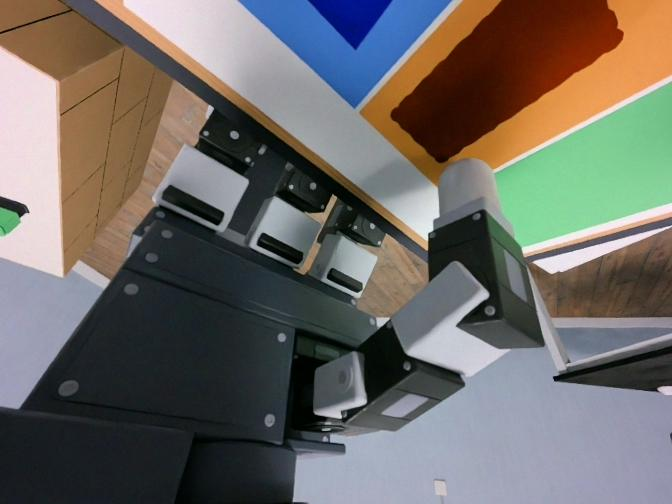

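Request:
move:
  arm1: {"joints": {"hand_thumb_mcp": -0.02, "hand_index_mcp": 0.125, "hand_middle_mcp": 0.13, "hand_ring_mcp": 0.17}}

Request:
move:
  arm1: {"joints": {"hand_thumb_mcp": -0.06}}

Request:
move:
  arm1: {"joints": {"hand_thumb_mcp": -0.09}}
  cameras: ["arm1_cam_wrist"]

Scene clock: 319.47 s.
Joint torques (N m): arm1=[-1.49 -12.1 9.13 1.05 0.06 -0.06] | arm2=[0.03 -12.34 7.75 -0.13 0.02 0.06] | arm3=[0.67 -15.15 9.69 -0.01 0.11 0.11]
Motor temperatures (°C): arm1=[24 27 37 24 24 26] | arm2=[26 24 36 27 24 23] | arm3=[26 29 33 24 24 24]
Heat: arm1: hottest joint3_rad 37 °C; arm2: hottest joint3_rad 36 °C; arm3: hottest joint3_rad 33 °C.
move: arm1 off_target
Joint velocities: within noise
arm1.joint_positions: joint1_rad=-1.606 joint2_rad=+1.665 joint3_rad=+1.571 joint4_rad=-1.564 joint5_rad=-0.001 joint6_rad=-0.003 hand_index_mcp=+0.142 hand_index_abd=+0.003 hand_index_pip=-0.365 hand_index_dip=+0.700 hand_middle_mcp=+0.160 hand_middle_abd=+0.001 hand_middle_pip=-0.364 hand_middle_dip=+0.700 hand_ring_mcp=+0.202 hand_ring_abd=+0.001 hand_ring_pip=-0.408 hand_ring_dip=+0.700 hand_thumb_cmc=-0.568 hand_thumb_axl=+0.677 hand_thumb_mcp=-0.006 hand_thumb_ipl=-0.469 hand_current_limit=+0.750 hand_speed=-0.750
arm1.joint_status: hand_middle_mcp off_target (ended at +0.160, target +0.130); hand_ring_mcp off_target (ended at +0.202, target +0.170); the others done
arm1.hand_state: goal,goal,goal,goal,blocked,goal,goal,goal,blocked,goal,goal,goal,goal,goal,goal,goal
arm1.index_mcp_current_ma: 22
arm1.index_abd_current_ma: 1
arm1.index_pip_current_ma: 7
arm1.index_dip_current_ma: 3
arm1.middle_mcp_current_ma: 56
arm1.middle_abd_current_ma: 0
arm1.middle_pip_current_ma: 8
arm1.middle_dip_current_ma: 3
arm1.ring_mcp_current_ma: 63
arm1.ring_abd_current_ma: 0
arm1.ring_pip_current_ma: 7
arm1.ring_dip_current_ma: 3
arm1.thumb_cmc_current_ma: 1
arm1.thumb_axl_current_ma: 0
arm1.thumb_mcp_current_ma: 24
arm1.thumb_ipl_current_ma: 1
arm1.hand_goal_index_mcp: 0.126
arm1.hand_goal_index_abd: 0.000
arm1.hand_goal_index_pip: -0.372
arm1.hand_goal_index_dip: 0.696
arm1.hand_goal_middle_mcp: 0.130
arm1.hand_goal_middle_abd: 0.000
arm1.hand_goal_middle_pip: -0.372
arm1.hand_goal_middle_dip: 0.696
arm1.hand_goal_ring_mcp: 0.170
arm1.hand_goal_ring_abd: 0.000
arm1.hand_goal_ring_pip: -0.416
arm1.hand_goal_ring_dip: 0.696
arm1.hand_goal_thumb_cmc: -0.570
arm1.hand_goal_thumb_axl: 0.678
arm1.hand_goal_thumb_mcp: -0.020
arm1.hand_goal_thumb_ipl: -0.470
arm1.hand: x=-0.0117 y=+0.5859 z=+0.9948 quat_wxyz=(-0.051, +0.987, +0.154, -0.009) (m; scene frame)
arm1.hand_target: x=-0.0101 y=+0.5809 z=+0.9968 quat_wxyz=(-0.041, +0.987, +0.154, -0.007) (m; scene frame)
arm1.hand_status: not commanded
arm2, arm3: as last shown
arm2.joint_positions: joint1_rad=-1.225 joint2_rad=+1.628 joint3_rad=+1.372 joint4_rad=-1.519 joint5_rad=-0.002 joint6_rad=+0.052 hand_index_mcp=+0.161 hand_index_abd=-0.001 hand_index_pip=-0.352 hand_index_dip=+0.705 hand_middle_mcp=+0.147 hand_middle_abd=+0.001 hand_middle_pip=-0.359 hand_middle_dip=+0.701 hand_ring_mcp=+0.161 hand_ring_abd=+0.001 hand_ring_pip=-0.409 hand_ring_dip=+0.700 hand_thumb_cmc=-0.569 hand_thumb_axl=+0.679 hand_thumb_mcp=-0.032 hand_thumb_ipl=-0.643 hand_current_limit=+0.750 hand_speed=-0.750
arm2.hand_state: blocked,goal,goal,goal,blocked,goal,goal,goal,goal,goal,goal,goal,goal,goal,goal,goal
arm2.index_mcp_current_ma: 154
arm2.index_pip_current_ma: 78
arm2.index_dip_current_ma: 34
arm2.ring_mcp_current_ma: 61
arm2.thumb_mcp_current_ma: -7
pictures: none

Scene clock: 319.93 s.
Joint torques (N m): arm1=[-1.61 -12.16 9.16 1.06 0.06 -0.06] | arm2=[0.09 -12.4 7.75 -0.14 0.01 0.06] | arm3=[0.67 -15.21 9.7 0.01 0.1 0.11]
Motor temperatures (°C): arm1=[24 27 37 24 24 26] | arm2=[26 24 36 27 24 23] | arm3=[26 29 33 24 24 24]
Heat: arm1: hottest joint3_rad 37 °C; arm2: hottest joint3_rad 36 °C; arm3: hottest joint3_rad 33 °C.
move: arm1 off_target
Joint velocities: within noise
arm1.joint_positions: joint1_rad=-1.606 joint2_rad=+1.665 joint3_rad=+1.571 joint4_rad=-1.564 joint5_rad=-0.001 joint6_rad=-0.003 hand_index_mcp=+0.142 hand_index_abd=+0.003 hand_index_pip=-0.365 hand_index_dip=+0.700 hand_middle_mcp=+0.160 hand_middle_abd=+0.001 hand_middle_pip=-0.364 hand_middle_dip=+0.700 hand_ring_mcp=+0.202 hand_ring_abd=+0.001 hand_ring_pip=-0.408 hand_ring_dip=+0.700 hand_thumb_cmc=-0.568 hand_thumb_axl=+0.677 hand_thumb_mcp=-0.022 hand_thumb_ipl=-0.465 hand_current_limit=+0.750 hand_speed=-0.750
arm1.joint_status: hand_thumb_mcp off_target (ended at -0.022, target -0.060)
arm1.hand_state: goal,goal,goal,goal,blocked,goal,goal,goal,blocked,goal,goal,goal,goal,goal,blocked,goal
arm1.index_mcp_current_ma: 22
arm1.index_abd_current_ma: 1
arm1.index_pip_current_ma: 7
arm1.index_dip_current_ma: 3
arm1.middle_mcp_current_ma: 56
arm1.middle_abd_current_ma: 0
arm1.middle_pip_current_ma: 8
arm1.middle_dip_current_ma: 3
arm1.ring_mcp_current_ma: 61
arm1.ring_abd_current_ma: 0
arm1.ring_pip_current_ma: 7
arm1.ring_dip_current_ma: 3
arm1.thumb_cmc_current_ma: 1
arm1.thumb_axl_current_ma: 0
arm1.thumb_mcp_current_ma: 104
arm1.thumb_ipl_current_ma: 6
arm1.hand_goal_index_mcp: 0.126
arm1.hand_goal_index_abd: 0.000
arm1.hand_goal_index_pip: -0.372
arm1.hand_goal_index_dip: 0.696
arm1.hand_goal_middle_mcp: 0.130
arm1.hand_goal_middle_abd: 0.000
arm1.hand_goal_middle_pip: -0.372
arm1.hand_goal_middle_dip: 0.696
arm1.hand_goal_ring_mcp: 0.170
arm1.hand_goal_ring_abd: 0.000
arm1.hand_goal_ring_pip: -0.416
arm1.hand_goal_ring_dip: 0.696
arm1.hand_goal_thumb_cmc: -0.570
arm1.hand_goal_thumb_axl: 0.678
arm1.hand_goal_thumb_mcp: -0.060
arm1.hand_goal_thumb_ipl: -0.470
arm1.hand: x=-0.0117 y=+0.5859 z=+0.9948 quat_wxyz=(-0.051, +0.987, +0.154, -0.009) (m; scene frame)
arm1.hand_target: x=-0.0101 y=+0.5809 z=+0.9968 quat_wxyz=(-0.041, +0.987, +0.154, -0.007) (m; scene frame)
arm1.hand_status: not commanded
arm2, arm3: as last shown
arm2.joint_positions: joint1_rad=-1.225 joint2_rad=+1.628 joint3_rad=+1.372 joint4_rad=-1.519 joint5_rad=-0.002 joint6_rad=+0.052 hand_index_mcp=+0.160 hand_index_abd=-0.001 hand_index_pip=-0.354 hand_index_dip=+0.705 hand_middle_mcp=+0.148 hand_middle_abd=+0.001 hand_middle_pip=-0.359 hand_middle_dip=+0.701 hand_ring_mcp=+0.164 hand_ring_abd=+0.001 hand_ring_pip=-0.407 hand_ring_dip=+0.700 hand_thumb_cmc=-0.569 hand_thumb_axl=+0.679 hand_thumb_mcp=-0.032 hand_thumb_ipl=-0.643 hand_current_limit=+0.750 hand_speed=-0.750
arm2.index_mcp_current_ma: 151
arm2.index_pip_current_ma: 73
arm2.index_dip_current_ma: 33
arm2.middle_mcp_current_ma: 93
arm2.ring_mcp_current_ma: 75
arm2.ring_pip_current_ma: 34
arm2.thumb_cmc_current_ma: 3
arm2.thumb_axl_current_ma: 3
arm2.thumb_ipl_current_ma: -5
pictures: none

Scene clock: 320.37 s.
Joint torques (N m): arm1=[-1.73 -12.04 9.13 1.05 0.05 -0.06] | arm2=[-0.03 -12.4 7.76 -0.13 0.02 0.05] | arm3=[0.67 -15.21 9.72 -0.01 0.11 0.11]
Motor temperatures (°C): arm1=[24 27 37 24 24 26] | arm2=[26 24 36 27 24 23] | arm3=[26 29 33 24 24 24]
Heat: arm1: hottest joint3_rad 37 °C; arm2: hottest joint3_rad 36 °C; arm3: hottest joint3_rad 33 °C.
move: arm1 off_target
Joint velocities: within noise
arm1.joint_positions: joint1_rad=-1.606 joint2_rad=+1.665 joint3_rad=+1.571 joint4_rad=-1.563 joint5_rad=-0.001 joint6_rad=-0.003 hand_index_mcp=+0.142 hand_index_abd=+0.003 hand_index_pip=-0.365 hand_index_dip=+0.700 hand_middle_mcp=+0.160 hand_middle_abd=+0.001 hand_middle_pip=-0.364 hand_middle_dip=+0.700 hand_ring_mcp=+0.201 hand_ring_abd=+0.001 hand_ring_pip=-0.408 hand_ring_dip=+0.700 hand_thumb_cmc=-0.568 hand_thumb_axl=+0.677 hand_thumb_mcp=-0.029 hand_thumb_ipl=-0.461 hand_current_limit=+0.750 hand_speed=-0.750
arm1.joint_status: hand_thumb_mcp off_target (ended at -0.029, target -0.090)
arm1.hand_state: goal,goal,goal,goal,blocked,goal,goal,goal,blocked,goal,goal,goal,goal,goal,blocked,goal
arm1.index_mcp_current_ma: 22
arm1.index_abd_current_ma: 1
arm1.index_pip_current_ma: 7
arm1.index_dip_current_ma: 3
arm1.middle_mcp_current_ma: 56
arm1.middle_abd_current_ma: 0
arm1.middle_pip_current_ma: 8
arm1.middle_dip_current_ma: 3
arm1.ring_mcp_current_ma: 60
arm1.ring_abd_current_ma: 0
arm1.ring_pip_current_ma: 7
arm1.ring_dip_current_ma: 3
arm1.thumb_cmc_current_ma: 1
arm1.thumb_axl_current_ma: 0
arm1.thumb_mcp_current_ma: 207
arm1.thumb_ipl_current_ma: 14
arm1.hand_goal_index_mcp: 0.126
arm1.hand_goal_index_abd: 0.000
arm1.hand_goal_index_pip: -0.372
arm1.hand_goal_index_dip: 0.696
arm1.hand_goal_middle_mcp: 0.130
arm1.hand_goal_middle_abd: 0.000
arm1.hand_goal_middle_pip: -0.372
arm1.hand_goal_middle_dip: 0.696
arm1.hand_goal_ring_mcp: 0.170
arm1.hand_goal_ring_abd: 0.000
arm1.hand_goal_ring_pip: -0.416
arm1.hand_goal_ring_dip: 0.696
arm1.hand_goal_thumb_cmc: -0.570
arm1.hand_goal_thumb_axl: 0.678
arm1.hand_goal_thumb_mcp: -0.090
arm1.hand_goal_thumb_ipl: -0.470
arm1.hand: x=-0.0117 y=+0.5859 z=+0.9948 quat_wxyz=(-0.051, +0.987, +0.154, -0.009) (m; scene frame)
arm1.hand_target: x=-0.0101 y=+0.5809 z=+0.9968 quat_wxyz=(-0.041, +0.987, +0.154, -0.007) (m; scene frame)
arm1.hand_status: not commanded
arm2: as last shown
arm2.joint_positions: joint1_rad=-1.225 joint2_rad=+1.628 joint3_rad=+1.372 joint4_rad=-1.519 joint5_rad=-0.002 joint6_rad=+0.052 hand_index_mcp=+0.160 hand_index_abd=-0.001 hand_index_pip=-0.354 hand_index_dip=+0.705 hand_middle_mcp=+0.148 hand_middle_abd=+0.001 hand_middle_pip=-0.359 hand_middle_dip=+0.701 hand_ring_mcp=+0.165 hand_ring_abd=+0.001 hand_ring_pip=-0.406 hand_ring_dip=+0.700 hand_thumb_cmc=-0.569 hand_thumb_axl=+0.679 hand_thumb_mcp=-0.032 hand_thumb_ipl=-0.643 hand_current_limit=+0.750 hand_speed=-0.750
arm2.index_mcp_current_ma: 150
arm2.index_pip_current_ma: 72
arm2.middle_mcp_current_ma: 96
arm2.ring_mcp_current_ma: 80
arm2.ring_pip_current_ma: 36
arm2.thumb_axl_current_ma: 2
arm2.thumb_mcp_current_ma: -8
arm2.thumb_ipl_current_ma: -6
arm3.joint_positions: joint1_rad=-0.904 joint2_rad=+1.502 joint3_rad=+1.208 joint4_rad=-1.158 joint5_rad=-0.005 joint6_rad=+0.545 hand_index_mcp=+0.752 hand_index_abd=-0.003 hand_index_pip=+0.574 hand_index_dip=+0.693 hand_middle_mcp=+0.753 hand_middle_abd=-0.003 hand_middle_pip=+0.578 hand_middle_dip=+0.698 hand_ring_mcp=+0.753 hand_ring_abd=-0.002 hand_ring_pip=+0.578 hand_ring_dip=+0.698 hand_thumb_cmc=-0.569 hand_thumb_axl=+0.679 hand_thumb_mcp=+0.166 hand_thumb_ipl=+0.166 hand_current_limit=+0.750 hand_speed=-0.900
arm3.joint_status: not commanded
arm3.hand_state: goal,goal,goal,goal,goal,goal,goal,goal,goal,goal,goal,goal,goal,goal,goal,goal
arm3.index_mcp_current_ma: -4
arm3.index_abd_current_ma: -4
arm3.index_pip_current_ma: -4
arm3.index_dip_current_ma: -5
arm3.middle_mcp_current_ma: -2
arm3.middle_abd_current_ma: -4
arm3.middle_pip_current_ma: 3
arm3.middle_dip_current_ma: 3
arm3.ring_mcp_current_ma: -1
arm3.ring_abd_current_ma: -2
arm3.ring_pip_current_ma: 3
arm3.ring_dip_current_ma: 4
arm3.thumb_cmc_current_ma: 2
arm3.thumb_axl_current_ma: 3
arm3.thumb_mcp_current_ma: -10
arm3.thumb_ipl_current_ma: -5
arm3.hand_goal_index_mcp: 0.754
arm3.hand_goal_index_abd: 0.000
arm3.hand_goal_index_pip: 0.576
arm3.hand_goal_index_dip: 0.696
arm3.hand_goal_middle_mcp: 0.754
arm3.hand_goal_middle_abd: 0.000
arm3.hand_goal_middle_pip: 0.576
arm3.hand_goal_middle_dip: 0.696
arm3.hand_goal_ring_mcp: 0.754
arm3.hand_goal_ring_abd: 0.000
arm3.hand_goal_ring_pip: 0.576
arm3.hand_goal_ring_dip: 0.696
arm3.hand_goal_thumb_cmc: -0.570
arm3.hand_goal_thumb_axl: 0.678
arm3.hand_goal_thumb_mcp: 0.170
arm3.hand_goal_thumb_ipl: 0.168
arm3.hand: x=-0.1949 y=-0.6542 z=+1.0342 quat_wxyz=(-0.027, +0.070, +0.996, +0.055) (m; scene frame)
arm3.hand_target: x=-0.1936 y=-0.6602 z=+1.0308 quat_wxyz=(-0.023, +0.073, +0.996, +0.048) (m; scene frame)
arm3.hand_status: not commanded
pictures: arm1_cam_wrist
Images, in order (width x height): arm1_cam_wrist 672x504.

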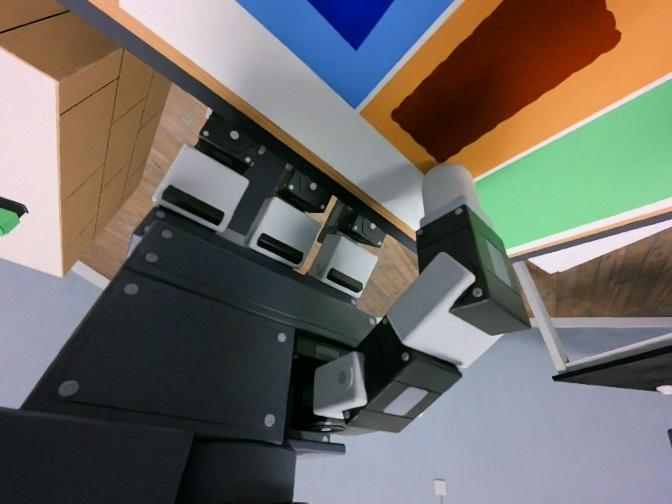

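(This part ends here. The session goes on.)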